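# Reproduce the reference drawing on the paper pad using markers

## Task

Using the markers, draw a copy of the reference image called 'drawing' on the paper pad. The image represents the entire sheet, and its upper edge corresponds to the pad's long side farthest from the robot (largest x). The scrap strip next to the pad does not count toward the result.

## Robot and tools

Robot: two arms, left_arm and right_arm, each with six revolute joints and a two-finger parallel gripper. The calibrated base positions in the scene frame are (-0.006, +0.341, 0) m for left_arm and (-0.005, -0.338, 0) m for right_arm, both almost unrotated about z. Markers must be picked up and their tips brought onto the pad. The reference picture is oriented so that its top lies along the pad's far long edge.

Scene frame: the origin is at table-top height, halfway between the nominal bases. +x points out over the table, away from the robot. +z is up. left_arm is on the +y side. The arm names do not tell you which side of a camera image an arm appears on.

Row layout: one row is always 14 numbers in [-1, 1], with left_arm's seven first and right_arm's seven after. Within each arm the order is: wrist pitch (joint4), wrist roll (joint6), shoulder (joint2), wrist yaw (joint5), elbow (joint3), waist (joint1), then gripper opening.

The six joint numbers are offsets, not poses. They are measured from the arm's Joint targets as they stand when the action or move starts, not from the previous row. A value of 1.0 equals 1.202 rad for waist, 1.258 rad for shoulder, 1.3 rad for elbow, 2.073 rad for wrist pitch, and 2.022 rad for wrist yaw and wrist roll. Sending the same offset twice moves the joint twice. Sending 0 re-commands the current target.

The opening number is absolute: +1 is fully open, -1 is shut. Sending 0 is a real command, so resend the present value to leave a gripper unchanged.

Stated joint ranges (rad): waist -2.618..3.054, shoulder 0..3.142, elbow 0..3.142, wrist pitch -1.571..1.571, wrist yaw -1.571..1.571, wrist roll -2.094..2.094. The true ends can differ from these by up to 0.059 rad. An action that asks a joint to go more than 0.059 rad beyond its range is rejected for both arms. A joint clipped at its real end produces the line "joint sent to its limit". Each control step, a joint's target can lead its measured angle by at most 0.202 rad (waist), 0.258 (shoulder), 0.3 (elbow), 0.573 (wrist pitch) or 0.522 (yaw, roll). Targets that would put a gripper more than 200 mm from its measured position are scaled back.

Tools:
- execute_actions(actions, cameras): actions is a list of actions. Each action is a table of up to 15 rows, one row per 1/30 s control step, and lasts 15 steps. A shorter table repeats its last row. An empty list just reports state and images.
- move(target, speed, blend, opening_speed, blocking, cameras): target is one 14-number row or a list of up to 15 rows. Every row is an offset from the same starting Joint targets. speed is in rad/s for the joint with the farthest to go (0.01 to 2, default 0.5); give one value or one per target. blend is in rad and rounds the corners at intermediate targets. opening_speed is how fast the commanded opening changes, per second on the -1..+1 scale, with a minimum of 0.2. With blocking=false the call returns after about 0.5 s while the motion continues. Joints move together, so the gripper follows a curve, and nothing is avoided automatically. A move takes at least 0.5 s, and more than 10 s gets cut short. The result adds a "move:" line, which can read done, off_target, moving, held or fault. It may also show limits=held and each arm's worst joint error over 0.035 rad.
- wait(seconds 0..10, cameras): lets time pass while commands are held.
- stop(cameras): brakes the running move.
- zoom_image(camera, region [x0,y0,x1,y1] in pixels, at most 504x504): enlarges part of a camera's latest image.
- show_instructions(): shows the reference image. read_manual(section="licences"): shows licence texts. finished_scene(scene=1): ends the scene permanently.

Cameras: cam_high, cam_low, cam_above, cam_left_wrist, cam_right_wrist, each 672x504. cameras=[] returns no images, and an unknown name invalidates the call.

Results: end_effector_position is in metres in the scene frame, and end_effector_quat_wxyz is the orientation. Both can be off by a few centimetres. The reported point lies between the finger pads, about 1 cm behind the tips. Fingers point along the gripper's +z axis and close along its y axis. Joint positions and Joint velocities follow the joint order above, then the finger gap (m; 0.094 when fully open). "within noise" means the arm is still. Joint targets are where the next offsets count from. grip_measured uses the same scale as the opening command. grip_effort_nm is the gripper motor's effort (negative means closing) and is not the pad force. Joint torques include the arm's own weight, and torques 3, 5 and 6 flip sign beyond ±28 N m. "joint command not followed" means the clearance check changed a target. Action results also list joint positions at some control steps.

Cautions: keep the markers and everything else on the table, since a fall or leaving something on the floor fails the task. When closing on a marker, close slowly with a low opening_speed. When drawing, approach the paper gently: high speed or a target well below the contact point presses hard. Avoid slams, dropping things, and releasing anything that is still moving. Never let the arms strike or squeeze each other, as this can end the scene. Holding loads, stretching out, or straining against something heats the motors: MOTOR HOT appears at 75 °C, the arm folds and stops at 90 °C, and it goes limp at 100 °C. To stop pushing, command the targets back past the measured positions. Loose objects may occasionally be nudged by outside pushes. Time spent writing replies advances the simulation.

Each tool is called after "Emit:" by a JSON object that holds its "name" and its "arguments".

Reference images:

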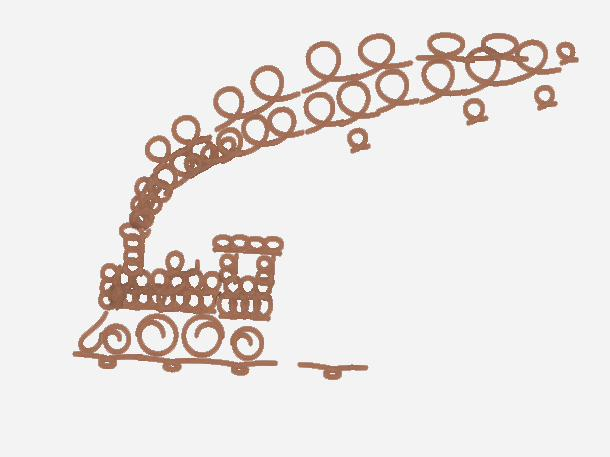

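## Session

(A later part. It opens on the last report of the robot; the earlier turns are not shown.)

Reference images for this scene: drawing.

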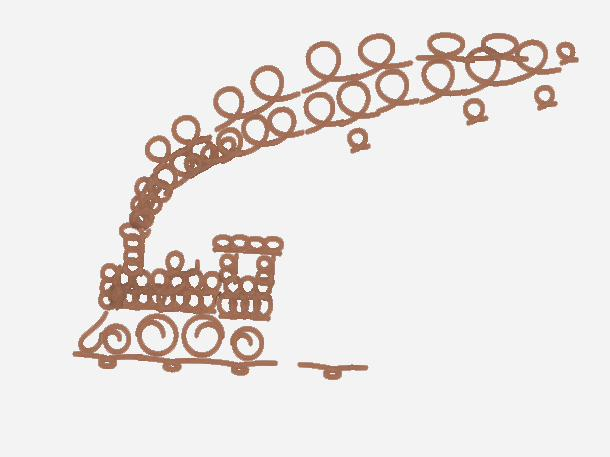

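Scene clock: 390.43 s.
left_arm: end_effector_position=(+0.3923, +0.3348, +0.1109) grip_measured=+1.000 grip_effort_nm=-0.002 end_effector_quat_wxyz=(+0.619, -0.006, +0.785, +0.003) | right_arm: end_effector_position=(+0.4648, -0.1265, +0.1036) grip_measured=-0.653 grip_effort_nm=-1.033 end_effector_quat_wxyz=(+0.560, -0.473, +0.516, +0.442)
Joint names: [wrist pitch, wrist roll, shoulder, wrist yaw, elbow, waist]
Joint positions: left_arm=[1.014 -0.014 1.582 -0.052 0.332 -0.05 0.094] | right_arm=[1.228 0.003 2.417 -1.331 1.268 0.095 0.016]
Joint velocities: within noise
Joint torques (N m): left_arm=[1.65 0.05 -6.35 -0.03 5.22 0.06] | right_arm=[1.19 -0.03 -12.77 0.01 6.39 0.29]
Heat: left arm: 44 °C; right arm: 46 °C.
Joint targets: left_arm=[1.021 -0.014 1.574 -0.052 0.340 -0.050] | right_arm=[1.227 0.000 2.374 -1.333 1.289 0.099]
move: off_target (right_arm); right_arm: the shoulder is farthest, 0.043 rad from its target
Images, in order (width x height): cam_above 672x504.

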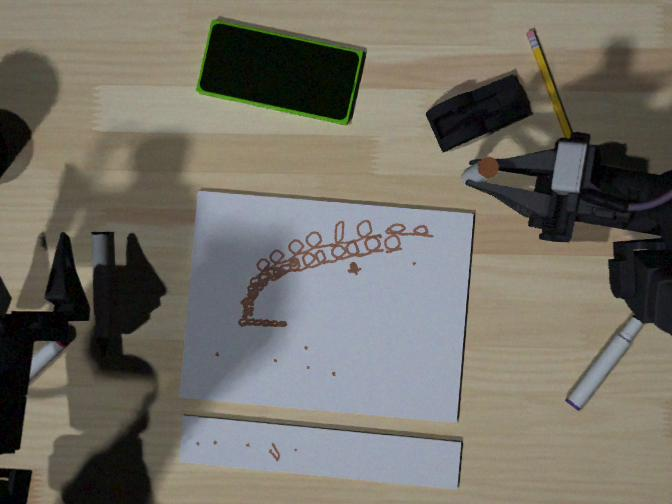

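Emit:
{"name": "move", "arguments": {"target": [[0,0,0,0,0,0,1,0,0,0.02,0.1187,0,0.4990,-0.9],[0,0,0,0,0,0,1,0,0,0.0823,0.1187,0,0.4990,-0.9],[0,0,0,0,0,0,1,0,0,0.0823,0.0981,0,0.4795,-0.9],[0,0,0,0,0,0,1,0,0,0.0823,0.1181,0,0.4734,-0.9],[0,0,0,0,0,0,1,0,0,0.0823,0.1326,0,0.5002,-0.9],[0,0,0,0,0,0,1,0,0,0.0823,0.1453,0,0.5083,-0.9],[0,0,0,0,0,0,1,0,0,0.0823,0.1253,0,0.5144,-0.9],[0,0,0,0,0,0,1,0,0,0.0823,0.1108,0,0.4876,-0.9],[0,0,0,0,0,0,1,0,0,0.0823,0.0704,0,0.4632,-0.9],[0,0,0,0,0,0,1,0,0,0.0823,0.0904,0,0.4571,-0.9],[0,0,0,0,0,0,1,0,0,0.0823,0.1049,0,0.4839,-0.9],[0,0,0,0,0,0,1,0,0,0.0823,0.1176,0,0.4920,-0.9],[0,0,0,0,0,0,1,0,0,0.0823,0.0976,0,0.4981,-0.9],[0,0,0,0,0,0,1,0,0,0.0823,0.0831,0,0.4713,-0.9]], "speed": [0.5,0.12,0.08,0.08,0.08,0.08,0.08,0.08,0.08,0.08,0.08,0.08,0.08,0.08], "blend": [0,0,0.003,0.003,0.003,0.003,0.003,0.003,0.003,0.003,0.003,0.003,0.003,0], "cameras": []}}

Emit:
{"name": "move", "arguments": {"target": [[0,0,0,0,0,0,1,0,0,0,-0.0381,0,-0.0230,-0.9],[0,0,0,0,0,0,1,0,0,0,-0.0180,0,-0.0293,-0.9],[0,0,0,0,0,0,1,0,0,0,-0.0043,0,-0.0032,-0.9],[0,0,0,0,0,0,1,0,0,0,0.0073,0,0.0042,-0.9],[0,0,0,0,0,0,1,0,0,0,-0.0128,0,0.0105,-0.9],[0,0,0,0,0,0,1,0,0,0,-0.0265,0,-0.0156,-0.9],[0,0,0,0,0,0,1,0,0,0,-0.0629,0,-0.0382,-0.9],[0,0,0,0,0,0,1,0,0,0,-0.0428,0,-0.0445,-0.9],[0,0,0,0,0,0,1,0,0,0,-0.0291,0,-0.0184,-0.9],[0,0,0,0,0,0,1,0,0,0,-0.0175,0,-0.0110,-0.9],[0,0,0,0,0,0,1,0,0,0,-0.0376,0,-0.0047,-0.9],[0,0,0,0,0,0,1,0,0,0,-0.0513,0,-0.0308,-0.9]], "speed": 0.08, "blend": [0.003,0.003,0.003,0.003,0.003,0.003,0.003,0.003,0.003,0.003,0.003,0], "cameras": []}}

Emit:
{"name": "move", "arguments": {"target": [[0,0,0,0,0,0,1,0,0,0,-0.0349,0,-0.0216,-0.9],[0,0,0,0,0,0,1,0,0,0,-0.0146,0,-0.0280,-0.9],[0,0,0,0,0,0,1,0,0,0,-0.0016,0,-0.0025,-0.9],[0,0,0,0,0,0,1,0,0,0,0.0093,0,0.0046,-0.9],[0,0,0,0,0,0,1,0,0,0,-0.0110,0,0.0110,-0.9],[0,0,0,0,0,0,1,0,0,0,-0.0240,0,-0.0145,-0.9],[0,0,0,0,0,0,1,0,0,0,-0.0585,0,-0.0359,-0.9],[0,0,0,0,0,0,1,0,0,0,-0.0382,0,-0.0423,-0.9],[0,0,0,0,0,0,1,0,0,0,-0.0252,0,-0.0168,-0.9],[0,0,0,0,0,0,1,0,0,0,-0.0143,0,-0.0097,-0.9],[0,0,0,0,0,0,1,0,0,0,-0.0346,0,-0.0033,-0.9],[0,0,0,0,0,0,1,0,0,0,-0.0476,0,-0.0288,-0.9]], "speed": 0.08, "blend": [0.003,0.003,0.003,0.003,0.003,0.003,0.003,0.003,0.003,0.003,0.003,0], "cameras": []}}

Emit:
{"name": "move", "arguments": {"target": [[0,0,0,0,0,0,1,0,0,0,-0.0171,0,-0.0050,-0.9],[0,0,0,0,0,0,1,0,0,0,-0.0051,0,0.0100,-0.9],[0,0,0,0,0,0,1,0,0,0,0.0773,0,0.0591,-0.9],[0,0,0,0,0,0,1,0,0,0,0.1742,0,0.1155,-0.9],[0,0,0,0,0,0,1,0,0,-0.0623,0.1742,0,0.1155,-0.9]], "speed": [0.1,0.1,0.15,0.15,0.3], "blend": [0.003,0.003,0.01,0,0], "cameras": []}}

Emit:
{"name": "move", "arguments": {"target": [0,0,0,0,0,0,1,0,0,-0.02,0,0,-0.45,-0.9], "speed": 0.6, "cameras": ["cam_above"]}}

Emit:
{"name": "zoom_image", "arguments": {"camera": "cam_above", "region": [220, 290, 300, 350]}}

Scene clock: 402.20 s.
left_arm: end_effector_position=(+0.3923, +0.3348, +0.1109) grip_measured=+1.000 grip_effort_nm=-0.007 end_effector_quat_wxyz=(+0.619, -0.006, +0.785, +0.003) | right_arm: end_effector_position=(+0.3015, +0.1047, +0.0802) grip_measured=-0.653 grip_effort_nm=-1.033 end_effector_quat_wxyz=(-0.445, +0.558, -0.428, -0.554)
Joint names: [wrist pitch, wrist roll, shoulder, wrist yaw, elbow, waist]
Joint positions: left_arm=[1.014 -0.014 1.582 -0.052 0.332 -0.05 0.094] | right_arm=[1.23 0.003 2.469 -1.155 1.268 0.673 0.016]
Joint velocities: within noise
Joint torques (N m): left_arm=[1.71 0.06 -6.39 -0.04 5.11 0.02] | right_arm=[1.29 -0.03 -9.09 -0.1 6.28 -0.59]
Heat: left arm: 44 °C; right arm: 45 °C.
Joint targets: left_arm=[1.021 -0.014 1.574 -0.052 0.340 -0.050] | right_arm=[1.227 0.000 2.478 -1.165 1.289 0.666]
move: done
No camera images: "cameras" was empty.

Scene clock: 408.67 s.
left_arm: end_effector_position=(+0.3923, +0.3348, +0.1109) grip_measured=+1.000 grip_effort_nm=-0.007 end_effector_quat_wxyz=(+0.619, -0.006, +0.785, +0.003) | right_arm: end_effector_position=(+0.3002, +0.0885, +0.0797) grip_measured=-0.653 grip_effort_nm=-1.033 end_effector_quat_wxyz=(-0.427, +0.573, -0.410, -0.568)
Joint names: [wrist pitch, wrist roll, shoulder, wrist yaw, elbow, waist]
Joint positions: left_arm=[1.014 -0.014 1.582 -0.052 0.332 -0.05 0.094] | right_arm=[1.23 0.003 2.469 -1.256 1.268 0.636 0.016]
Joint velocities: within noise
Joint torques (N m): left_arm=[1.66 0.08 -6.39 -0.05 5.24 0.01] | right_arm=[1.24 -0.03 -9.03 -0.11 6.22 -0.62]
Heat: left arm: 44 °C; right arm: 45 °C.
Joint targets: left_arm=[1.021 -0.014 1.574 -0.052 0.340 -0.050] | right_arm=[1.227 0.000 2.478 -1.269 1.289 0.629]
move: done
No camera images: "cameras" was empty.

Scene clock: 414.97 s.
left_arm: end_effector_position=(+0.3923, +0.3348, +0.1109) grip_measured=+1.000 grip_effort_nm=-0.002 end_effector_quat_wxyz=(+0.619, -0.006, +0.785, +0.003) | right_arm: end_effector_position=(+0.2989, +0.0724, +0.0793) grip_measured=-0.653 grip_effort_nm=-1.038 end_effector_quat_wxyz=(-0.410, +0.585, -0.393, -0.579)
Joint names: [wrist pitch, wrist roll, shoulder, wrist yaw, elbow, waist]
Joint positions: left_arm=[1.014 -0.014 1.582 -0.052 0.332 -0.05 0.094] | right_arm=[1.23 0.003 2.469 -1.351 1.268 0.601 0.016]
Joint velocities: within noise
Joint torques (N m): left_arm=[1.66 0.05 -6.3 -0.06 5.16 -0.06] | right_arm=[1.18 -0.03 -8.99 -0.12 6.15 -0.57]
Heat: left arm: 44 °C; right arm: 45 °C.
Joint targets: left_arm=[1.021 -0.014 1.574 -0.052 0.340 -0.050] | right_arm=[1.227 0.000 2.478 -1.365 1.289 0.594]
move: done
No camera images: "cameras" was empty.

Scene clock: 418.70 s.
left_arm: end_effector_position=(+0.3923, +0.3348, +0.1109) grip_measured=+1.000 grip_effort_nm=-0.007 end_effector_quat_wxyz=(+0.619, -0.006, +0.785, +0.003) | right_arm: end_effector_position=(+0.3009, +0.1267, +0.0971) grip_measured=-0.653 grip_effort_nm=-1.038 end_effector_quat_wxyz=(-0.477, +0.541, -0.439, -0.536)
Joint names: [wrist pitch, wrist roll, shoulder, wrist yaw, elbow, waist]
Joint positions: left_arm=[1.014 -0.014 1.582 -0.052 0.332 -0.05 0.094] | right_arm=[1.226 0.003 2.436 -1.022 1.268 0.727 0.016]
Joint velocities: within noise
Joint torques (N m): left_arm=[1.65 0.07 -6.24 -0.05 5.19 -0.1] | right_arm=[1.37 -0.03 -12.55 0.1 6.48 0.51]
Heat: left arm: 44 °C; right arm: 46 °C.
Joint targets: left_arm=[1.021 -0.014 1.574 -0.052 0.340 -0.050] | right_arm=[1.227 0.000 2.399 -1.013 1.289 0.733]
move: off_target (right_arm); right_arm: the shoulder is farthest, 0.037 rad from its target
No camera images: "cameras" was empty.

Scene clock: 420.40 s.
left_arm: end_effector_position=(+0.3923, +0.3348, +0.1109) grip_measured=+1.000 grip_effort_nm=-0.012 end_effector_quat_wxyz=(+0.619, -0.006, +0.785, +0.003) | right_arm: end_effector_position=(+0.4977, -0.0961, +0.1070) grip_measured=-0.652 grip_effort_nm=-1.033 end_effector_quat_wxyz=(+0.610, -0.405, +0.562, +0.385)
Joint names: [wrist pitch, wrist roll, shoulder, wrist yaw, elbow, waist]
Joint positions: left_arm=[1.014 -0.014 1.582 -0.052 0.332 -0.05 0.094] | right_arm=[1.226 0.003 2.417 -1.013 1.268 0.189 0.016]
Joint velocities: within noise
Joint torques (N m): left_arm=[1.64 0.04 -6.27 -0.03 5.31 -0.02] | right_arm=[1.37 -0.03 -13 0.03 6.57 0.18]
Heat: left arm: 44 °C; right arm: 46 °C.
Joint targets: left_arm=[1.021 -0.014 1.574 -0.052 0.340 -0.050] | right_arm=[1.227 0.000 2.374 -1.013 1.289 0.192]
move: off_target (right_arm); right_arm: the shoulder is farthest, 0.044 rad from its target
Images, in order (width x height): cam_above 672x504.

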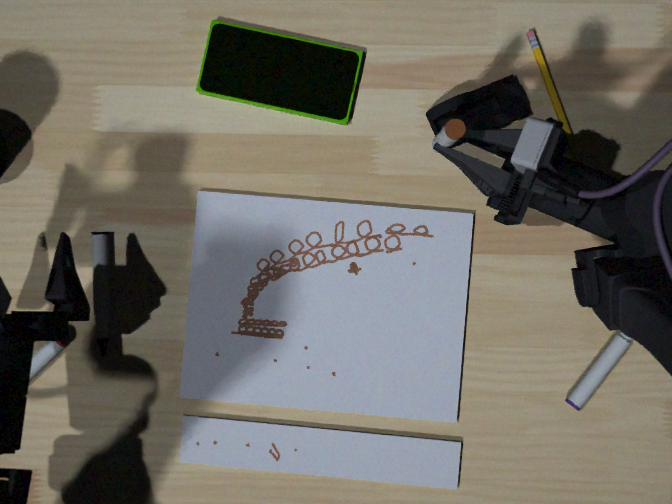

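Scaled by 6.300 from the camera's 672x504 image, which has a finer 960x720 frame.

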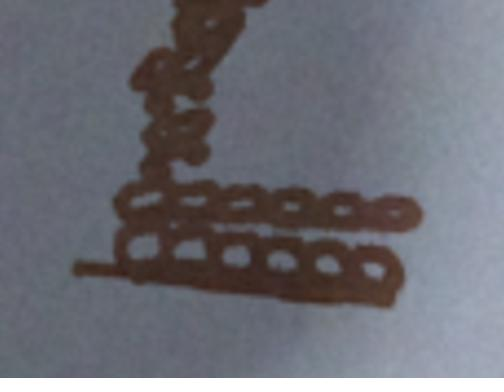

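Emit:
{"name": "move", "arguments": {"target": [[0,0,0,0,0,0,1,0,0,0.02,-0.0483,0,0.4616,-0.9],[0,0,0,0,0,0,1,0,0,0.0823,-0.0483,0,0.4616,-0.9]], "speed": [0.5,0.12], "cameras": []}}

Emit:
{"name": "move", "arguments": {"target": [[0,0,0,0,0,0,1,0,0,-0.0623,0,0,0,-0.9],[0,0,0,0,0,0,1,0,0,-0.0623,-0.2150,0,-0.1185,-0.9],[0,0,0,0,0,0,1,0,0,0,-0.2150,0,-0.1185,-0.9]], "speed": [0.3,0.4,0.12], "cameras": []}}

Emit:
{"name": "move", "arguments": {"target": [[0,0,0,0,0,0,1,0,0,-0.0623,0,0,0,-0.9],[0,0,0,0,0,0,1,0,0,-0.0823,0,0,-0.38,-0.9]], "speed": [0.3,0.6], "cameras": ["cam_above"]}}

Emit:
{"name": "zoom_image", "arguments": {"camera": "cam_above", "region": [205, 310, 345, 415]}}

Scene clock: 424.53 s.
left_arm: end_effector_position=(+0.3923, +0.3348, +0.1109) grip_measured=+1.000 grip_effort_nm=-0.002 end_effector_quat_wxyz=(+0.619, -0.006, +0.785, +0.003) | right_arm: end_effector_position=(+0.2744, +0.1296, +0.0804) grip_measured=-0.652 grip_effort_nm=-1.028 end_effector_quat_wxyz=(-0.437, +0.564, -0.419, -0.562)
Joint names: [wrist pitch, wrist roll, shoulder, wrist yaw, elbow, waist]
Joint positions: left_arm=[1.014 -0.014 1.582 -0.052 0.332 -0.05 0.094] | right_arm=[1.228 0.003 2.469 -1.107 1.268 0.75 0.016]
Joint velocities: within noise
Joint torques (N m): left_arm=[1.66 0.03 -6.42 -0.04 5.11 -0.08] | right_arm=[1.32 -0.03 -9.05 -0.02 6.37 -0.28]
Heat: left arm: 44 °C; right arm: 46 °C.
Joint targets: left_arm=[1.021 -0.014 1.574 -0.052 0.340 -0.050] | right_arm=[1.227 0.000 2.478 -1.110 1.289 0.747]
move: done
No camera images: "cameras" was empty.

Scene clock: 426.93 s.
left_arm: end_effector_position=(+0.3923, +0.3348, +0.1109) grip_measured=+1.000 grip_effort_nm=-0.007 end_effector_quat_wxyz=(+0.619, -0.006, +0.785, +0.003) | right_arm: end_effector_position=(+0.2667, +0.0595, +0.0790) grip_measured=-0.652 grip_effort_nm=-1.038 end_effector_quat_wxyz=(-0.351, +0.623, -0.335, -0.614)
Joint names: [wrist pitch, wrist roll, shoulder, wrist yaw, elbow, waist]
Joint positions: left_arm=[1.014 -0.014 1.582 -0.052 0.332 -0.05 0.094] | right_arm=[1.227 0.003 2.468 -1.539 1.269 0.607 0.016]
Joint velocities: within noise
Joint torques (N m): left_arm=[1.65 0.06 -6.38 -0.02 5.23 -0.03] | right_arm=[1.1 -0.03 -8.72 -0.03 5.9 -0.24]
Heat: left arm: 44 °C; right arm: 47 °C.
Joint targets: left_arm=[1.021 -0.014 1.574 -0.052 0.340 -0.050] | right_arm=[1.227 0.000 2.478 -1.545 1.289 0.604]
move: done
No camera images: "cameras" was empty.

Scene clock: 428.63 s.
left_arm: end_effector_position=(+0.3923, +0.3348, +0.1109) grip_measured=+1.000 grip_effort_nm=-0.002 end_effector_quat_wxyz=(+0.619, -0.006, +0.785, +0.003) | right_arm: end_effector_position=(+0.4176, -0.1048, +0.1015) grip_measured=-0.652 grip_effort_nm=-1.033 end_effector_quat_wxyz=(-0.496, +0.541, -0.454, -0.505)
Joint names: [wrist pitch, wrist roll, shoulder, wrist yaw, elbow, waist]
Joint positions: left_arm=[1.014 -0.014 1.582 -0.052 0.332 -0.05 0.094] | right_arm=[1.227 0.003 2.415 -1.541 1.269 0.141 0.016]
Joint velocities: within noise
Joint torques (N m): left_arm=[1.66 0.05 -6.43 -0.06 5.2 -0.12] | right_arm=[1.08 -0.04 -12.6 0 6.12 0.35]
Heat: left arm: 44 °C; right arm: 47 °C.
Joint targets: left_arm=[1.021 -0.014 1.574 -0.052 0.340 -0.050] | right_arm=[1.227 0.000 2.374 -1.545 1.289 0.148]
move: off_target (right_arm); right_arm: the shoulder is farthest, 0.041 rad from its target
Images, in order (width x height): cam_above 672x504.

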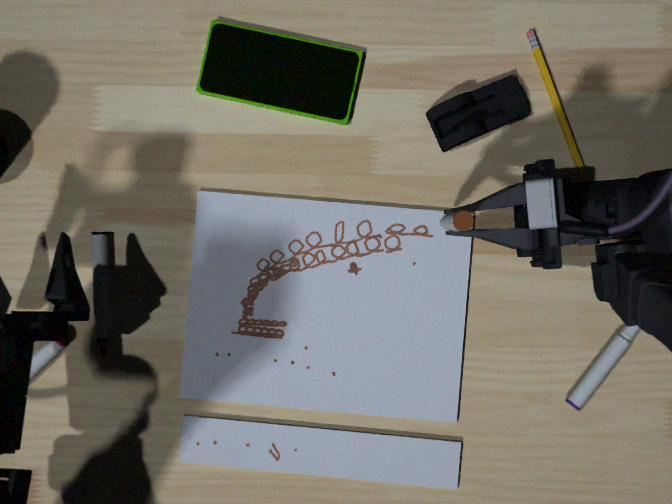

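Scaled by 3.600 from the camera's 672x504 image, which has a finer 960x720 frame.

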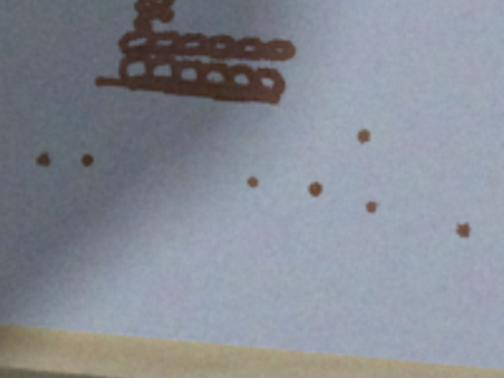

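Emit:
{"name": "move", "arguments": {"target": [[0,0,0,0,0,0,1,0,0,0.02,0.2787,0,0.4741,-0.9],[0,0,0,0,0,0,1,0,0,0.0823,0.2787,0,0.4741,-0.9],[0,0,0,0,0,0,1,0,0,0.0823,0.2536,0,0.4533,-0.9],[0,0,0,0,0,0,1,0,0,0.0823,0.2746,0,0.4469,-0.9],[0,0,0,0,0,0,1,0,0,0.0823,0.2902,0,0.4753,-0.9],[0,0,0,0,0,0,1,0,0,0.0823,0.3058,0,0.4849,-0.9],[0,0,0,0,0,0,1,0,0,0.0823,0.2848,0,0.4913,-0.9],[0,0,0,0,0,0,1,0,0,0.0823,0.2692,0,0.4629,-0.9],[0,0,0,0,0,0,1,0,0,0.0823,0.2400,0,0.4559,-0.9],[0,0,0,0,0,0,1,0,0,0.0823,0.2610,0,0.4495,-0.9],[0,0,0,0,0,0,1,0,0,0.0823,0.2766,0,0.4779,-0.9],[0,0,0,0,0,0,1,0,0,0.0823,0.2922,0,0.4875,-0.9],[0,0,0,0,0,0,1,0,0,0.0823,0.2712,0,0.4939,-0.9],[0,0,0,0,0,0,1,0,0,0.0823,0.2556,0,0.4655,-0.9]], "speed": [0.5,0.12,0.08,0.08,0.08,0.08,0.08,0.08,0.08,0.08,0.08,0.08,0.08,0.08], "blend": [0,0,0.003,0.003,0.003,0.003,0.003,0.003,0.003,0.003,0.003,0.003,0.003,0], "cameras": []}}

Emit:
{"name": "move", "arguments": {"target": [[0,0,0,0,0,0,1,0,0,0,-0.0262,0,-0.0041,-0.9],[0,0,0,0,0,0,1,0,0,0,-0.0052,0,-0.0105,-0.9],[0,0,0,0,0,0,1,0,0,0,0.0104,0,0.0179,-0.9],[0,0,0,0,0,0,1,0,0,0,0.0260,0,0.0275,-0.9],[0,0,0,0,0,0,1,0,0,0,0.0050,0,0.0339,-0.9],[0,0,0,0,0,0,1,0,0,0,-0.0106,0,0.0055,-0.9],[0,0,0,0,0,0,1,0,0,0,-0.0343,0,-0.0158,-0.9],[0,0,0,0,0,0,1,0,0,0,-0.0132,0,-0.0206,-0.9],[0,0,0,0,0,0,1,0,0,0,-0.0015,0,0.0070,-0.9],[0,0,0,0,0,0,1,0,0,0,0.0103,0,0.0142,-0.9],[0,0,0,0,0,0,1,0,0,0,-0.0108,0,0.0190,-0.9],[0,0,0,0,0,0,1,0,0,0,-0.0225,0,-0.0086,-0.9],[0,0,0,0,0,0,1,0,0,-0.0623,-0.0225,0,-0.0086,-0.9]], "speed": [0.08,0.08,0.08,0.08,0.08,0.08,0.08,0.08,0.08,0.08,0.08,0.08,0.3], "blend": [0.003,0.003,0.003,0.003,0.003,0.003,0.003,0.003,0.003,0.003,0.003,0,0], "cameras": []}}

Emit:
{"name": "move", "arguments": {"target": [[0,0,0,0,0,0,1,0,0,0,0.0310,0,0.0370,-0.9],[0,0,0,0,0,0,1,0,0,0,0.0213,0,0.0269,-0.9],[0,0,0,0,0,0,1,0,0,0.0623,0.0213,0,0.0269,-0.9],[0,0,0,0,0,0,1,0,0,0.0623,-0.0825,0,-0.0379,-0.9],[0,0,0,0,0,0,1,0,0,0.0623,-0.1640,0,-0.0842,-0.9],[0,0,0,0,0,0,1,0,0,0,-0.1640,0,-0.0842,-0.9]], "speed": [0.3,0.15,0.12,0.15,0.15,0.3], "blend": [0,0,0,0.01,0,0], "cameras": []}}

Emit:
{"name": "move", "arguments": {"target": [0,0,0,0,0,0,1,0,0,-0.02,0,0,-0.40,-0.9], "speed": 0.6, "cameras": ["cam_above"]}}

Emit:
{"name": "zoom_image", "arguments": {"camera": "cam_above", "region": [220, 290, 300, 350]}}

Scene clock: 442.13 s.
left_arm: end_effector_position=(+0.3923, +0.3348, +0.1109) grip_measured=+1.000 grip_effort_nm=-0.002 end_effector_quat_wxyz=(+0.619, -0.006, +0.785, +0.003) | right_arm: end_effector_position=(+0.3070, +0.1220, +0.0807) grip_measured=-0.652 grip_effort_nm=-1.033 end_effector_quat_wxyz=(-0.471, +0.536, -0.453, -0.534)
Joint names: [wrist pitch, wrist roll, shoulder, wrist yaw, elbow, waist]
Joint positions: left_arm=[1.014 -0.014 1.582 -0.052 0.332 -0.05 0.094] | right_arm=[1.229 0.003 2.47 -1.02 1.269 0.713 0.016]
Joint velocities: within noise
Joint torques (N m): left_arm=[1.66 0.04 -6.28 -0.1 5.23 -0.06] | right_arm=[1.36 -0.03 -9.2 -0.07 6.22 -0.54]
Heat: left arm: 44 °C; right arm: 47 °C.
Joint targets: left_arm=[1.021 -0.014 1.574 -0.052 0.340 -0.050] | right_arm=[1.227 0.000 2.478 -1.028 1.289 0.707]
move: done
No camera images: "cameras" was empty.

Scene clock: 448.63 s.
left_arm: end_effector_position=(+0.3923, +0.3348, +0.1109) grip_measured=+1.000 grip_effort_nm=-0.002 end_effector_quat_wxyz=(+0.619, -0.006, +0.785, +0.003) | right_arm: end_effector_position=(+0.3041, +0.1182, +0.0973) grip_measured=-0.652 grip_effort_nm=-1.033 end_effector_quat_wxyz=(-0.472, +0.547, -0.432, -0.540)
Joint names: [wrist pitch, wrist roll, shoulder, wrist yaw, elbow, waist]
Joint positions: left_arm=[1.014 -0.014 1.582 -0.052 0.332 -0.05 0.094] | right_arm=[1.226 0.003 2.436 -1.067 1.269 0.703 0.016]
Joint velocities: within noise
Joint torques (N m): left_arm=[1.65 0.04 -6.42 -0.05 5.38 0.01] | right_arm=[1.36 -0.03 -12.46 -0.05 6.31 -0.55]
Heat: left arm: 44 °C; right arm: 47 °C.
Joint targets: left_arm=[1.021 -0.014 1.574 -0.052 0.340 -0.050] | right_arm=[1.227 0.000 2.399 -1.074 1.289 0.697]
move: off_target (right_arm); right_arm: the shoulder is farthest, 0.036 rad from its target
No camera images: "cameras" was empty.

Scene clock: 452.97 s.
left_arm: end_effector_position=(+0.3923, +0.3348, +0.1109) grip_measured=+1.000 grip_effort_nm=-0.007 end_effector_quat_wxyz=(+0.619, -0.006, +0.785, +0.003) | right_arm: end_effector_position=(+0.2918, +0.0702, +0.0947) grip_measured=-0.652 grip_effort_nm=-1.033 end_effector_quat_wxyz=(-0.406, +0.600, -0.367, -0.583)
Joint names: [wrist pitch, wrist roll, shoulder, wrist yaw, elbow, waist]
Joint positions: left_arm=[1.014 -0.014 1.582 -0.052 0.332 -0.05 0.094] | right_arm=[1.229 0.003 2.435 -1.398 1.269 0.602 0.016]
Joint velocities: within noise
Joint torques (N m): left_arm=[1.68 0.04 -6.15 -0.05 5.18 -0.02] | right_arm=[1.15 -0.04 -12.21 -0.04 6.16 -0.55]
Heat: left arm: 44 °C; right arm: 47 °C.
Joint targets: left_arm=[1.021 -0.014 1.574 -0.052 0.340 -0.050] | right_arm=[1.227 0.000 2.399 -1.405 1.289 0.596]
move: off_target (right_arm); right_arm: the shoulder is farthest, 0.036 rad from its target
No camera images: "cameras" was empty.

Scene clock: 454.57 s.
left_arm: end_effector_position=(+0.3923, +0.3348, +0.1109) grip_measured=+1.000 grip_effort_nm=-0.002 end_effector_quat_wxyz=(+0.619, -0.006, +0.785, +0.003) | right_arm: end_effector_position=(+0.4489, -0.1177, +0.1033) grip_measured=-0.652 grip_effort_nm=-1.043 end_effector_quat_wxyz=(+0.540, -0.498, +0.495, +0.464)
Joint names: [wrist pitch, wrist roll, shoulder, wrist yaw, elbow, waist]
Joint positions: left_arm=[1.014 -0.014 1.582 -0.052 0.332 -0.05 0.094] | right_arm=[1.229 0.003 2.416 -1.403 1.269 0.111 0.016]
Joint velocities: within noise
Joint torques (N m): left_arm=[1.65 0 -6.5 -0.01 5.2 -0.05] | right_arm=[1.14 -0.03 -12.72 0.01 6.22 0.28]
Heat: left arm: 44 °C; right arm: 47 °C.
Joint targets: left_arm=[1.021 -0.014 1.574 -0.052 0.340 -0.050] | right_arm=[1.227 0.000 2.374 -1.406 1.289 0.115]
move: off_target (right_arm); right_arm: the shoulder is farthest, 0.042 rad from its target
Images, in order (width x height): cam_above 672x504.

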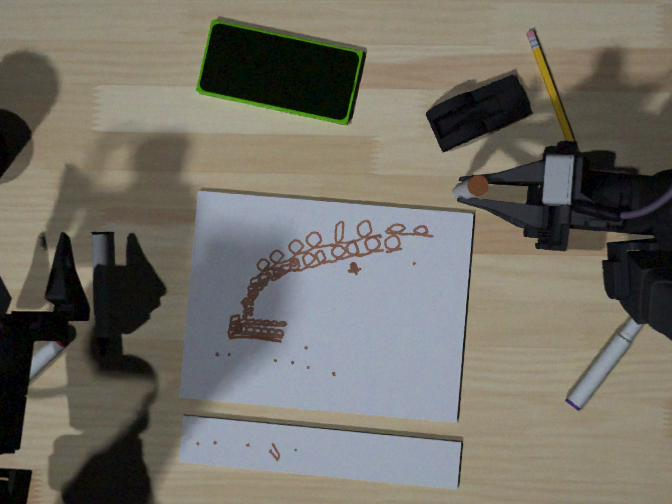

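Scaled by 6.300 from the camera's 672x504 image, which has a finer 960x720 frame.

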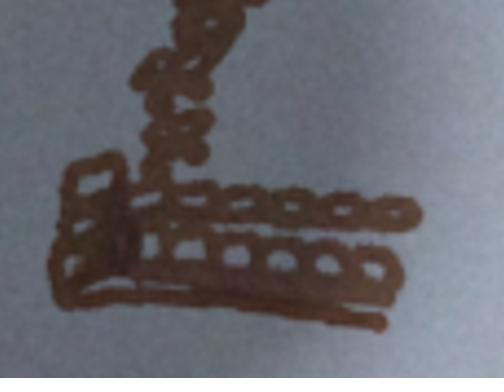

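Emit:
{"name": "wait", "arguments": {"seconds": 0, "cameras": ["cam_above"]}}

Emit:
{"name": "zoom_image", "arguments": {"camera": "cam_above", "region": [200, 180, 480, 390]}}

Scene clock: 456.53 s.
left_arm: end_effector_position=(+0.3923, +0.3348, +0.1109) grip_measured=+1.000 grip_effort_nm=-0.002 end_effector_quat_wxyz=(+0.619, -0.006, +0.785, +0.003) | right_arm: end_effector_position=(+0.4489, -0.1177, +0.1033) grip_measured=-0.652 grip_effort_nm=-1.038 end_effector_quat_wxyz=(+0.540, -0.498, +0.495, +0.464)
Joint names: [wrist pitch, wrist roll, shoulder, wrist yaw, elbow, waist]
Joint positions: left_arm=[1.014 -0.014 1.582 -0.052 0.332 -0.05 0.094] | right_arm=[1.229 0.003 2.416 -1.403 1.269 0.111 0.016]
Joint velocities: within noise
Joint torques (N m): left_arm=[1.67 0.07 -6.43 -0.05 5.12 -0.05] | right_arm=[1.14 -0.03 -12.72 0.01 6.2 0.29]
Heat: left arm: 44 °C; right arm: 47 °C.
Joint targets: left_arm=[1.021 -0.014 1.574 -0.052 0.340 -0.050] | right_arm=[1.227 0.000 2.374 -1.406 1.289 0.115]
Tool commands: left_gripper/opening=+1.0 right_gripper/opening=-0.9
Images, in order (width x height): cam_above 672x504.

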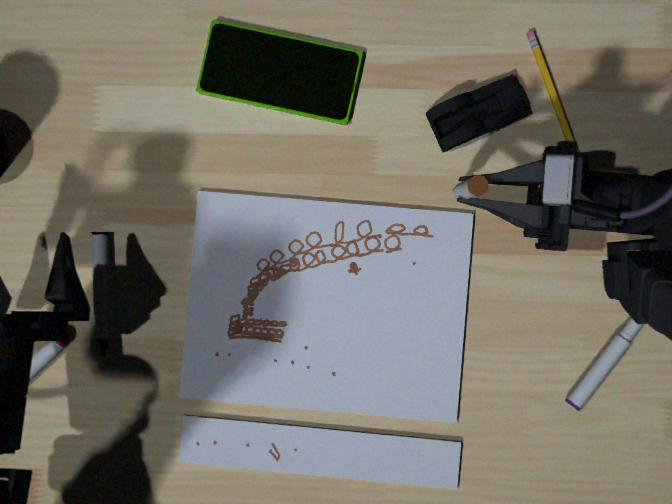

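Scaled by 1.800 from the camera's 672x504 image, which has a finer 960x720 frame.

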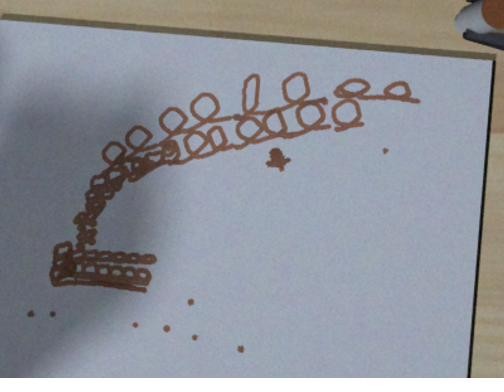

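Emit:
{"name": "move", "arguments": {"target": [[0,0,0,0,0,0,1,0,0,0.02,0.1102,0,0.4306,-0.9],[0,0,0,0,0,0,1,0,0,0.0823,0.1102,0,0.4306,-0.9],[0,0,0,0,0,0,1,0,0,0.0823,0.0846,0,0.4087,-0.9],[0,0,0,0,0,0,1,0,0,0.0823,0.1076,0,0.4017,-0.9],[0,0,0,0,0,0,1,0,0,0.0823,0.1232,0,0.4292,-0.9],[0,0,0,0,0,0,1,0,0,0.0823,0.1378,0,0.4385,-0.9],[0,0,0,0,0,0,1,0,0,0.0823,0.1148,0,0.4455,-0.9],[0,0,0,0,0,0,1,0,0,0.0823,0.0992,0,0.418,-0.9],[0,0,0,0,0,0,1,0,0,0.0823,0.0846,0,0.4087,-0.9],[0,0,0,0,0,0,1,0,0,0.0823,0.1076,0,0.4017,-0.9],[0,0,0,0,0,0,1,0,0,0.0823,0.1232,0,0.4292,-0.9],[0,0,0,0,0,0,1,0,0,0.0823,0.1378,0,0.4385,-0.9],[0,0,0,0,0,0,1,0,0,0.0823,0.1148,0,0.4455,-0.9],[0,0,0,0,0,0,1,0,0,0.0823,0.0992,0,0.418,-0.9],[0,0,0,0,0,0,1,0,0,0.02,0.0992,0,0.418,-0.9]], "speed": [0.5,0.12,0.08,0.08,0.08,0.08,0.08,0.08,0.08,0.08,0.08,0.08,0.08,0.08,0.3], "blend": [0,0,0.003,0.003,0.003,0.003,0.003,0.003,0.003,0.003,0.003,0.003,0.003,0,0], "cameras": []}}

Emit:
{"name": "move", "arguments": {"target": [[0,0,0,0,0,0,1,0,0,0,-0.0262,0,-0.0195,-0.9],[0,0,0,0,0,0,1,0,0,0.0623,-0.0262,0,-0.0195,-0.9],[0,0,0,0,0,0,1,0,0,0.0623,-0.042,0,-0.0074,-0.9],[0,0,0,0,0,0,1,0,0,0,-0.042,0,-0.0074,-0.9]], "speed": [0.5,0.12,0.1,0.3], "cameras": []}}

Emit:
{"name": "move", "arguments": {"target": [[0,0,0,0,0,0,1,0,0,0,0.0028,0,-0.0345,-0.9],[0,0,0,0,0,0,1,0,0,0.0623,0.0028,0,-0.0345,-0.9],[0,0,0,0,0,0,1,0,0,0.0623,-0.0197,0,-0.0519,-0.9],[0,0,0,0,0,0,1,0,0,0.0623,0.0025,0,-0.0578,-0.9],[0,0,0,0,0,0,1,0,0,0.0623,0.0142,0,-0.0308,-0.9],[0,0,0,0,0,0,1,0,0,0.0623,0.0257,0,-0.0229,-0.9],[0,0,0,0,0,0,1,0,0,0.0623,0.0035,0,-0.017,-0.9],[0,0,0,0,0,0,1,0,0,0.0623,-0.0082,0,-0.044,-0.9],[0,0,0,0,0,0,1,0,0,0.0623,-0.0197,0,-0.0519,-0.9],[0,0,0,0,0,0,1,0,0,0.0623,0.0025,0,-0.0578,-0.9],[0,0,0,0,0,0,1,0,0,0.0623,0.0142,0,-0.0308,-0.9],[0,0,0,0,0,0,1,0,0,0.0623,0.0257,0,-0.0229,-0.9],[0,0,0,0,0,0,1,0,0,0.0623,0.0035,0,-0.017,-0.9],[0,0,0,0,0,0,1,0,0,0.0623,-0.0082,0,-0.044,-0.9]], "speed": [0.5,0.12,0.08,0.08,0.08,0.08,0.08,0.08,0.08,0.08,0.08,0.08,0.08,0.08], "blend": [0,0,0.003,0.003,0.003,0.003,0.003,0.003,0.003,0.003,0.003,0.003,0.003,0], "cameras": []}}

Emit:
{"name": "move", "arguments": {"target": [[0,0,0,0,0,0,1,0,0,0,-0.0235,0,-0.0158,-0.9],[0,0,0,0,0,0,1,0,0,0,-0.035,0,-0.0237,-0.9],[0,0,0,0,0,0,1,0,0,0,-0.0128,0,-0.0296,-0.9],[0,0,0,0,0,0,1,0,0,0,-0.0011,0,-0.0026,-0.9],[0,0,0,0,0,0,1,0,0,0,0.0104,0,0.0053,-0.9],[0,0,0,0,0,0,1,0,0,0,-0.0118,0,0.0112,-0.9],[0,0,0,0,0,0,1,0,0,0,-0.0235,0,-0.0158,-0.9],[0,0,0,0,0,0,1,0,0,0,-0.035,0,-0.0237,-0.9],[0,0,0,0,0,0,1,0,0,0,-0.0128,0,-0.0296,-0.9],[0,0,0,0,0,0,1,0,0,0,-0.0011,0,-0.0026,-0.9],[0,0,0,0,0,0,1,0,0,0,0.0104,0,0.0053,-0.9],[0,0,0,0,0,0,1,0,0,0,-0.0118,0,0.0112,-0.9],[0,0,0,0,0,0,1,0,0,0,-0.0235,0,-0.0158,-0.9]], "speed": 0.08, "blend": [0.003,0.003,0.003,0.003,0.003,0.003,0.003,0.003,0.003,0.003,0.003,0.003,0], "cameras": []}}

Emit:
{"name": "move", "arguments": {"target": [[0,0,0,0,0,0,1,0,0,0,-0.0224,0,-0.0153,-0.9],[0,0,0,0,0,0,1,0,0,0,-0.0339,0,-0.0232,-0.9],[0,0,0,0,0,0,1,0,0,0,-0.0117,0,-0.0291,-0.9],[0,0,0,0,0,0,1,0,0,0,0,0,-0.0021,-0.9],[0,0,0,0,0,0,1,0,0,0,0.0115,0,0.0058,-0.9],[0,0,0,0,0,0,1,0,0,0,-0.0107,0,0.0117,-0.9],[0,0,0,0,0,0,1,0,0,0,-0.0224,0,-0.0153,-0.9],[0,0,0,0,0,0,1,0,0,0,-0.0339,0,-0.0232,-0.9],[0,0,0,0,0,0,1,0,0,0,-0.0117,0,-0.0291,-0.9],[0,0,0,0,0,0,1,0,0,0,0,0,-0.0021,-0.9],[0,0,0,0,0,0,1,0,0,0,0.0115,0,0.0058,-0.9],[0,0,0,0,0,0,1,0,0,0,-0.0107,0,0.0117,-0.9],[0,0,0,0,0,0,1,0,0,0,-0.0224,0,-0.0153,-0.9]], "speed": 0.08, "blend": [0.003,0.003,0.003,0.003,0.003,0.003,0.003,0.003,0.003,0.003,0.003,0.003,0], "cameras": []}}

Emit:
{"name": "move", "arguments": {"target": [[0,0,0,0,0,0,1,0,0,0,-0.0215,0,-0.0149,-0.9],[0,0,0,0,0,0,1,0,0,0,-0.033,0,-0.0228,-0.9],[0,0,0,0,0,0,1,0,0,0,-0.0108,0,-0.0287,-0.9],[0,0,0,0,0,0,1,0,0,0,0.0009,0,-0.0017,-0.9],[0,0,0,0,0,0,1,0,0,0,0.0124,0,0.0062,-0.9],[0,0,0,0,0,0,1,0,0,0,-0.0098,0,0.0121,-0.9],[0,0,0,0,0,0,1,0,0,0,-0.0215,0,-0.0149,-0.9],[0,0,0,0,0,0,1,0,0,0,-0.033,0,-0.0228,-0.9],[0,0,0,0,0,0,1,0,0,0,-0.0108,0,-0.0287,-0.9],[0,0,0,0,0,0,1,0,0,0,0.0009,0,-0.0017,-0.9],[0,0,0,0,0,0,1,0,0,0,0.0124,0,0.0062,-0.9],[0,0,0,0,0,0,1,0,0,0,-0.0098,0,0.0121,-0.9],[0,0,0,0,0,0,1,0,0,0,-0.0215,0,-0.0149,-0.9]], "speed": 0.08, "blend": [0.003,0.003,0.003,0.003,0.003,0.003,0.003,0.003,0.003,0.003,0.003,0.003,0], "cameras": []}}

Emit:
{"name": "move", "arguments": {"target": [[0,0,0,0,0,0,1,0,0,0,-0.0138,0,-0.004,-0.9],[0,0,0,0,0,0,1,0,0,0,-0.0028,0,0.011,-0.9],[0,0,0,0,0,0,1,0,0,0,0.0401,0,0.0398,-0.9],[0,0,0,0,0,0,1,0,0,0,0.0864,0,0.0704,-0.9],[0,0,0,0,0,0,1,0,0,-0.0623,0.0864,0,0.0704,-0.9],[0,0,0,0,0,0,1,0,0,-0.0822,-0.0680,0,-0.3206,-0.9]], "speed": [0.12,0.12,0.15,0.15,0.3,0.6], "blend": [0,0,0.01,0,0,0], "cameras": ["cam_above"]}}

Emit:
{"name": "zoom_image", "arguments": {"camera": "cam_above", "region": [220, 270, 340, 360]}}

Scene clock: 471.07 s.
left_arm: end_effector_position=(+0.3923, +0.3348, +0.1109) grip_measured=+1.000 grip_effort_nm=-0.002 end_effector_quat_wxyz=(+0.619, -0.006, +0.785, +0.003) | right_arm: end_effector_position=(+0.3165, +0.0882, +0.0964) grip_measured=-0.652 grip_effort_nm=-1.033 end_effector_quat_wxyz=(-0.458, +0.560, -0.418, -0.549)
Joint names: [wrist pitch, wrist roll, shoulder, wrist yaw, elbow, waist]
Joint positions: left_arm=[1.014 -0.014 1.582 -0.052 0.332 -0.05 0.094] | right_arm=[1.227 0.003 2.436 -1.198 1.269 0.623 0.016]
Joint velocities: within noise
Joint torques (N m): left_arm=[1.68 0.02 -6.28 -0.08 5.18 -0.05] | right_arm=[1.27 -0.03 -12.46 -0.04 6.2 -0.54]
Heat: left arm: 44 °C; right arm: 47 °C.
Joint targets: left_arm=[1.021 -0.014 1.574 -0.052 0.340 -0.050] | right_arm=[1.227 0.000 2.399 -1.205 1.289 0.617]
move: off_target (right_arm); right_arm: the shoulder is farthest, 0.037 rad from its target
No camera images: "cameras" was empty.

Scene clock: 473.00 s.
left_arm: end_effector_position=(+0.3923, +0.3348, +0.1109) grip_measured=+1.000 grip_effort_nm=-0.002 end_effector_quat_wxyz=(+0.619, -0.006, +0.785, +0.003) | right_arm: end_effector_position=(+0.3110, +0.0775, +0.0957) grip_measured=-0.652 grip_effort_nm=-1.028 end_effector_quat_wxyz=(-0.440, +0.575, -0.400, -0.562)
Joint names: [wrist pitch, wrist roll, shoulder, wrist yaw, elbow, waist]
Joint positions: left_arm=[1.014 -0.014 1.582 -0.052 0.332 -0.05 0.094] | right_arm=[1.228 0.003 2.436 -1.283 1.269 0.602 0.016]
Joint velocities: within noise
Joint torques (N m): left_arm=[1.62 0.05 -6.42 -0.04 5.18 -0.06] | right_arm=[1.22 -0.03 -12.36 -0.04 6.23 0.51]
Heat: left arm: 44 °C; right arm: 47 °C.
Joint targets: left_arm=[1.021 -0.014 1.574 -0.052 0.340 -0.050] | right_arm=[1.227 0.000 2.399 -1.290 1.289 0.608]
move: off_target (right_arm); right_arm: the shoulder is farthest, 0.037 rad from its target
No camera images: "cameras" was empty.

Scene clock: 479.60 s.
left_arm: end_effector_position=(+0.3923, +0.3348, +0.1109) grip_measured=+1.000 grip_effort_nm=-0.007 end_effector_quat_wxyz=(+0.619, -0.006, +0.785, +0.003) | right_arm: end_effector_position=(+0.3239, +0.0634, +0.0796) grip_measured=-0.652 grip_effort_nm=-1.033 end_effector_quat_wxyz=(-0.436, +0.566, -0.419, -0.560)
Joint names: [wrist pitch, wrist roll, shoulder, wrist yaw, elbow, waist]
Joint positions: left_arm=[1.014 -0.014 1.582 -0.052 0.332 -0.05 0.094] | right_arm=[1.23 0.003 2.47 -1.296 1.269 0.562 0.016]
Joint velocities: within noise
Joint torques (N m): left_arm=[1.69 0.03 -6.34 -0.04 5.16 -0.05] | right_arm=[1.21 -0.03 -9.05 -0.09 6.05 -0.61]
Heat: left arm: 44 °C; right arm: 47 °C.
Joint targets: left_arm=[1.021 -0.014 1.574 -0.052 0.340 -0.050] | right_arm=[1.227 0.000 2.478 -1.307 1.289 0.555]
move: done
No camera images: "cameras" was empty.

Scene clock: 485.63 s.
left_arm: end_effector_position=(+0.3923, +0.3348, +0.1109) grip_measured=+1.000 grip_effort_nm=-0.002 end_effector_quat_wxyz=(+0.619, -0.006, +0.785, +0.003) | right_arm: end_effector_position=(+0.3235, +0.0550, +0.0794) grip_measured=-0.652 grip_effort_nm=-1.038 end_effector_quat_wxyz=(-0.429, +0.572, -0.411, -0.565)
Joint names: [wrist pitch, wrist roll, shoulder, wrist yaw, elbow, waist]
Joint positions: left_arm=[1.014 -0.014 1.582 -0.052 0.332 -0.05 0.094] | right_arm=[1.23 0.003 2.47 -1.343 1.269 0.544 0.016]
Joint velocities: within noise
Joint torques (N m): left_arm=[1.67 0.01 -6.5 -0.03 5.22 -0.06] | right_arm=[1.18 -0.03 -9.05 -0.1 6.02 -0.64]
Heat: left arm: 44 °C; right arm: 47 °C.
Joint targets: left_arm=[1.021 -0.014 1.574 -0.052 0.340 -0.050] | right_arm=[1.227 0.000 2.478 -1.354 1.289 0.536]
move: done
No camera images: "cameras" was empty.

Scene clock: 491.63 s.
left_arm: end_effector_position=(+0.3923, +0.3348, +0.1109) grip_measured=+1.000 grip_effort_nm=-0.007 end_effector_quat_wxyz=(+0.619, -0.006, +0.785, +0.003) | right_arm: end_effector_position=(+0.3231, +0.0465, +0.0791) grip_measured=-0.652 grip_effort_nm=-1.033 end_effector_quat_wxyz=(-0.421, +0.578, -0.404, -0.570)
Joint names: [wrist pitch, wrist roll, shoulder, wrist yaw, elbow, waist]
Joint positions: left_arm=[1.014 -0.014 1.582 -0.052 0.332 -0.05 0.094] | right_arm=[1.23 0.002 2.47 -1.387 1.269 0.525 0.016]
Joint velocities: within noise
Joint torques (N m): left_arm=[1.63 0.02 -6.39 -0.03 5.18 -0.13] | right_arm=[1.16 -0.03 -9.02 -0.11 6 -0.65]
Heat: left arm: 44 °C; right arm: 47 °C.
Joint targets: left_arm=[1.021 -0.014 1.574 -0.052 0.340 -0.050] | right_arm=[1.227 0.000 2.478 -1.399 1.289 0.518]
move: done
No camera images: "cameras" was empty.

Scene clock: 497.60 s.
left_arm: end_effector_position=(+0.3923, +0.3348, +0.1109) grip_measured=+1.000 grip_effort_nm=-0.007 end_effector_quat_wxyz=(+0.619, -0.006, +0.785, +0.003) | right_arm: end_effector_position=(+0.3228, +0.0382, +0.0790) grip_measured=-0.652 grip_effort_nm=-1.038 end_effector_quat_wxyz=(-0.414, +0.584, -0.397, -0.575)
Joint names: [wrist pitch, wrist roll, shoulder, wrist yaw, elbow, waist]
Joint positions: left_arm=[1.014 -0.014 1.582 -0.052 0.332 -0.05 0.094] | right_arm=[1.23 0.002 2.47 -1.429 1.269 0.507 0.016]
Joint velocities: within noise
Joint torques (N m): left_arm=[1.65 0.04 -6.41 -0.06 5.16 -0.08] | right_arm=[1.14 -0.03 -9.01 -0.12 5.96 -0.65]
Heat: left arm: 44 °C; right arm: 47 °C.
Joint targets: left_arm=[1.021 -0.014 1.574 -0.052 0.340 -0.050] | right_arm=[1.227 0.000 2.478 -1.443 1.289 0.500]
move: done
No camera images: "cameras" was empty.

Scene clock: 501.20 s.
left_arm: end_effector_position=(+0.3923, +0.3348, +0.1109) grip_measured=+1.000 grip_effort_nm=-0.007 end_effector_quat_wxyz=(+0.619, -0.006, +0.785, +0.003) | right_arm: end_effector_position=(+0.4188, -0.1184, +0.1009) grip_measured=-0.652 grip_effort_nm=-1.038 end_effector_quat_wxyz=(-0.495, +0.542, -0.454, -0.504)
Joint names: [wrist pitch, wrist roll, shoulder, wrist yaw, elbow, waist]
Joint positions: left_arm=[1.014 -0.014 1.582 -0.052 0.332 -0.05 0.094] | right_arm=[1.228 0.002 2.416 -1.574 1.269 0.11 0.016]
Joint velocities: within noise
Joint torques (N m): left_arm=[1.66 0.08 -6.39 -0.03 5.18 0.05] | right_arm=[1.06 -0.03 -12.59 -0.04 6.11 0.34]
Heat: left arm: 44 °C; right arm: 47 °C.
Joint targets: left_arm=[1.021 -0.014 1.574 -0.052 0.340 -0.050] | right_arm=[1.227 0.000 2.374 -1.580 1.289 0.115]
move: off_target (right_arm); right_arm: the shoulder is farthest, 0.041 rad from its target
Images, in order (width x height): cam_above 672x504.

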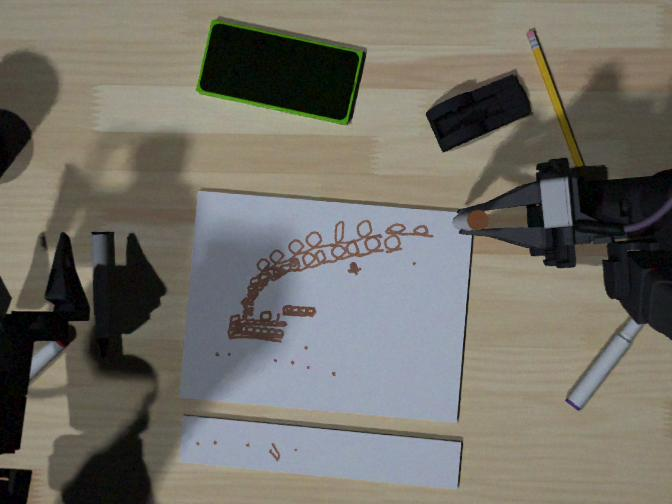

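Scaled by 4.200 from the camera's 672x504 image, which has a finer 960x720 frame.

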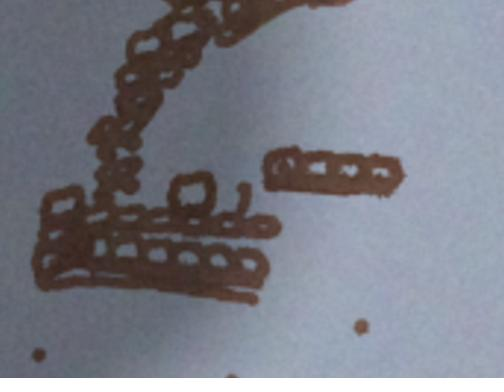

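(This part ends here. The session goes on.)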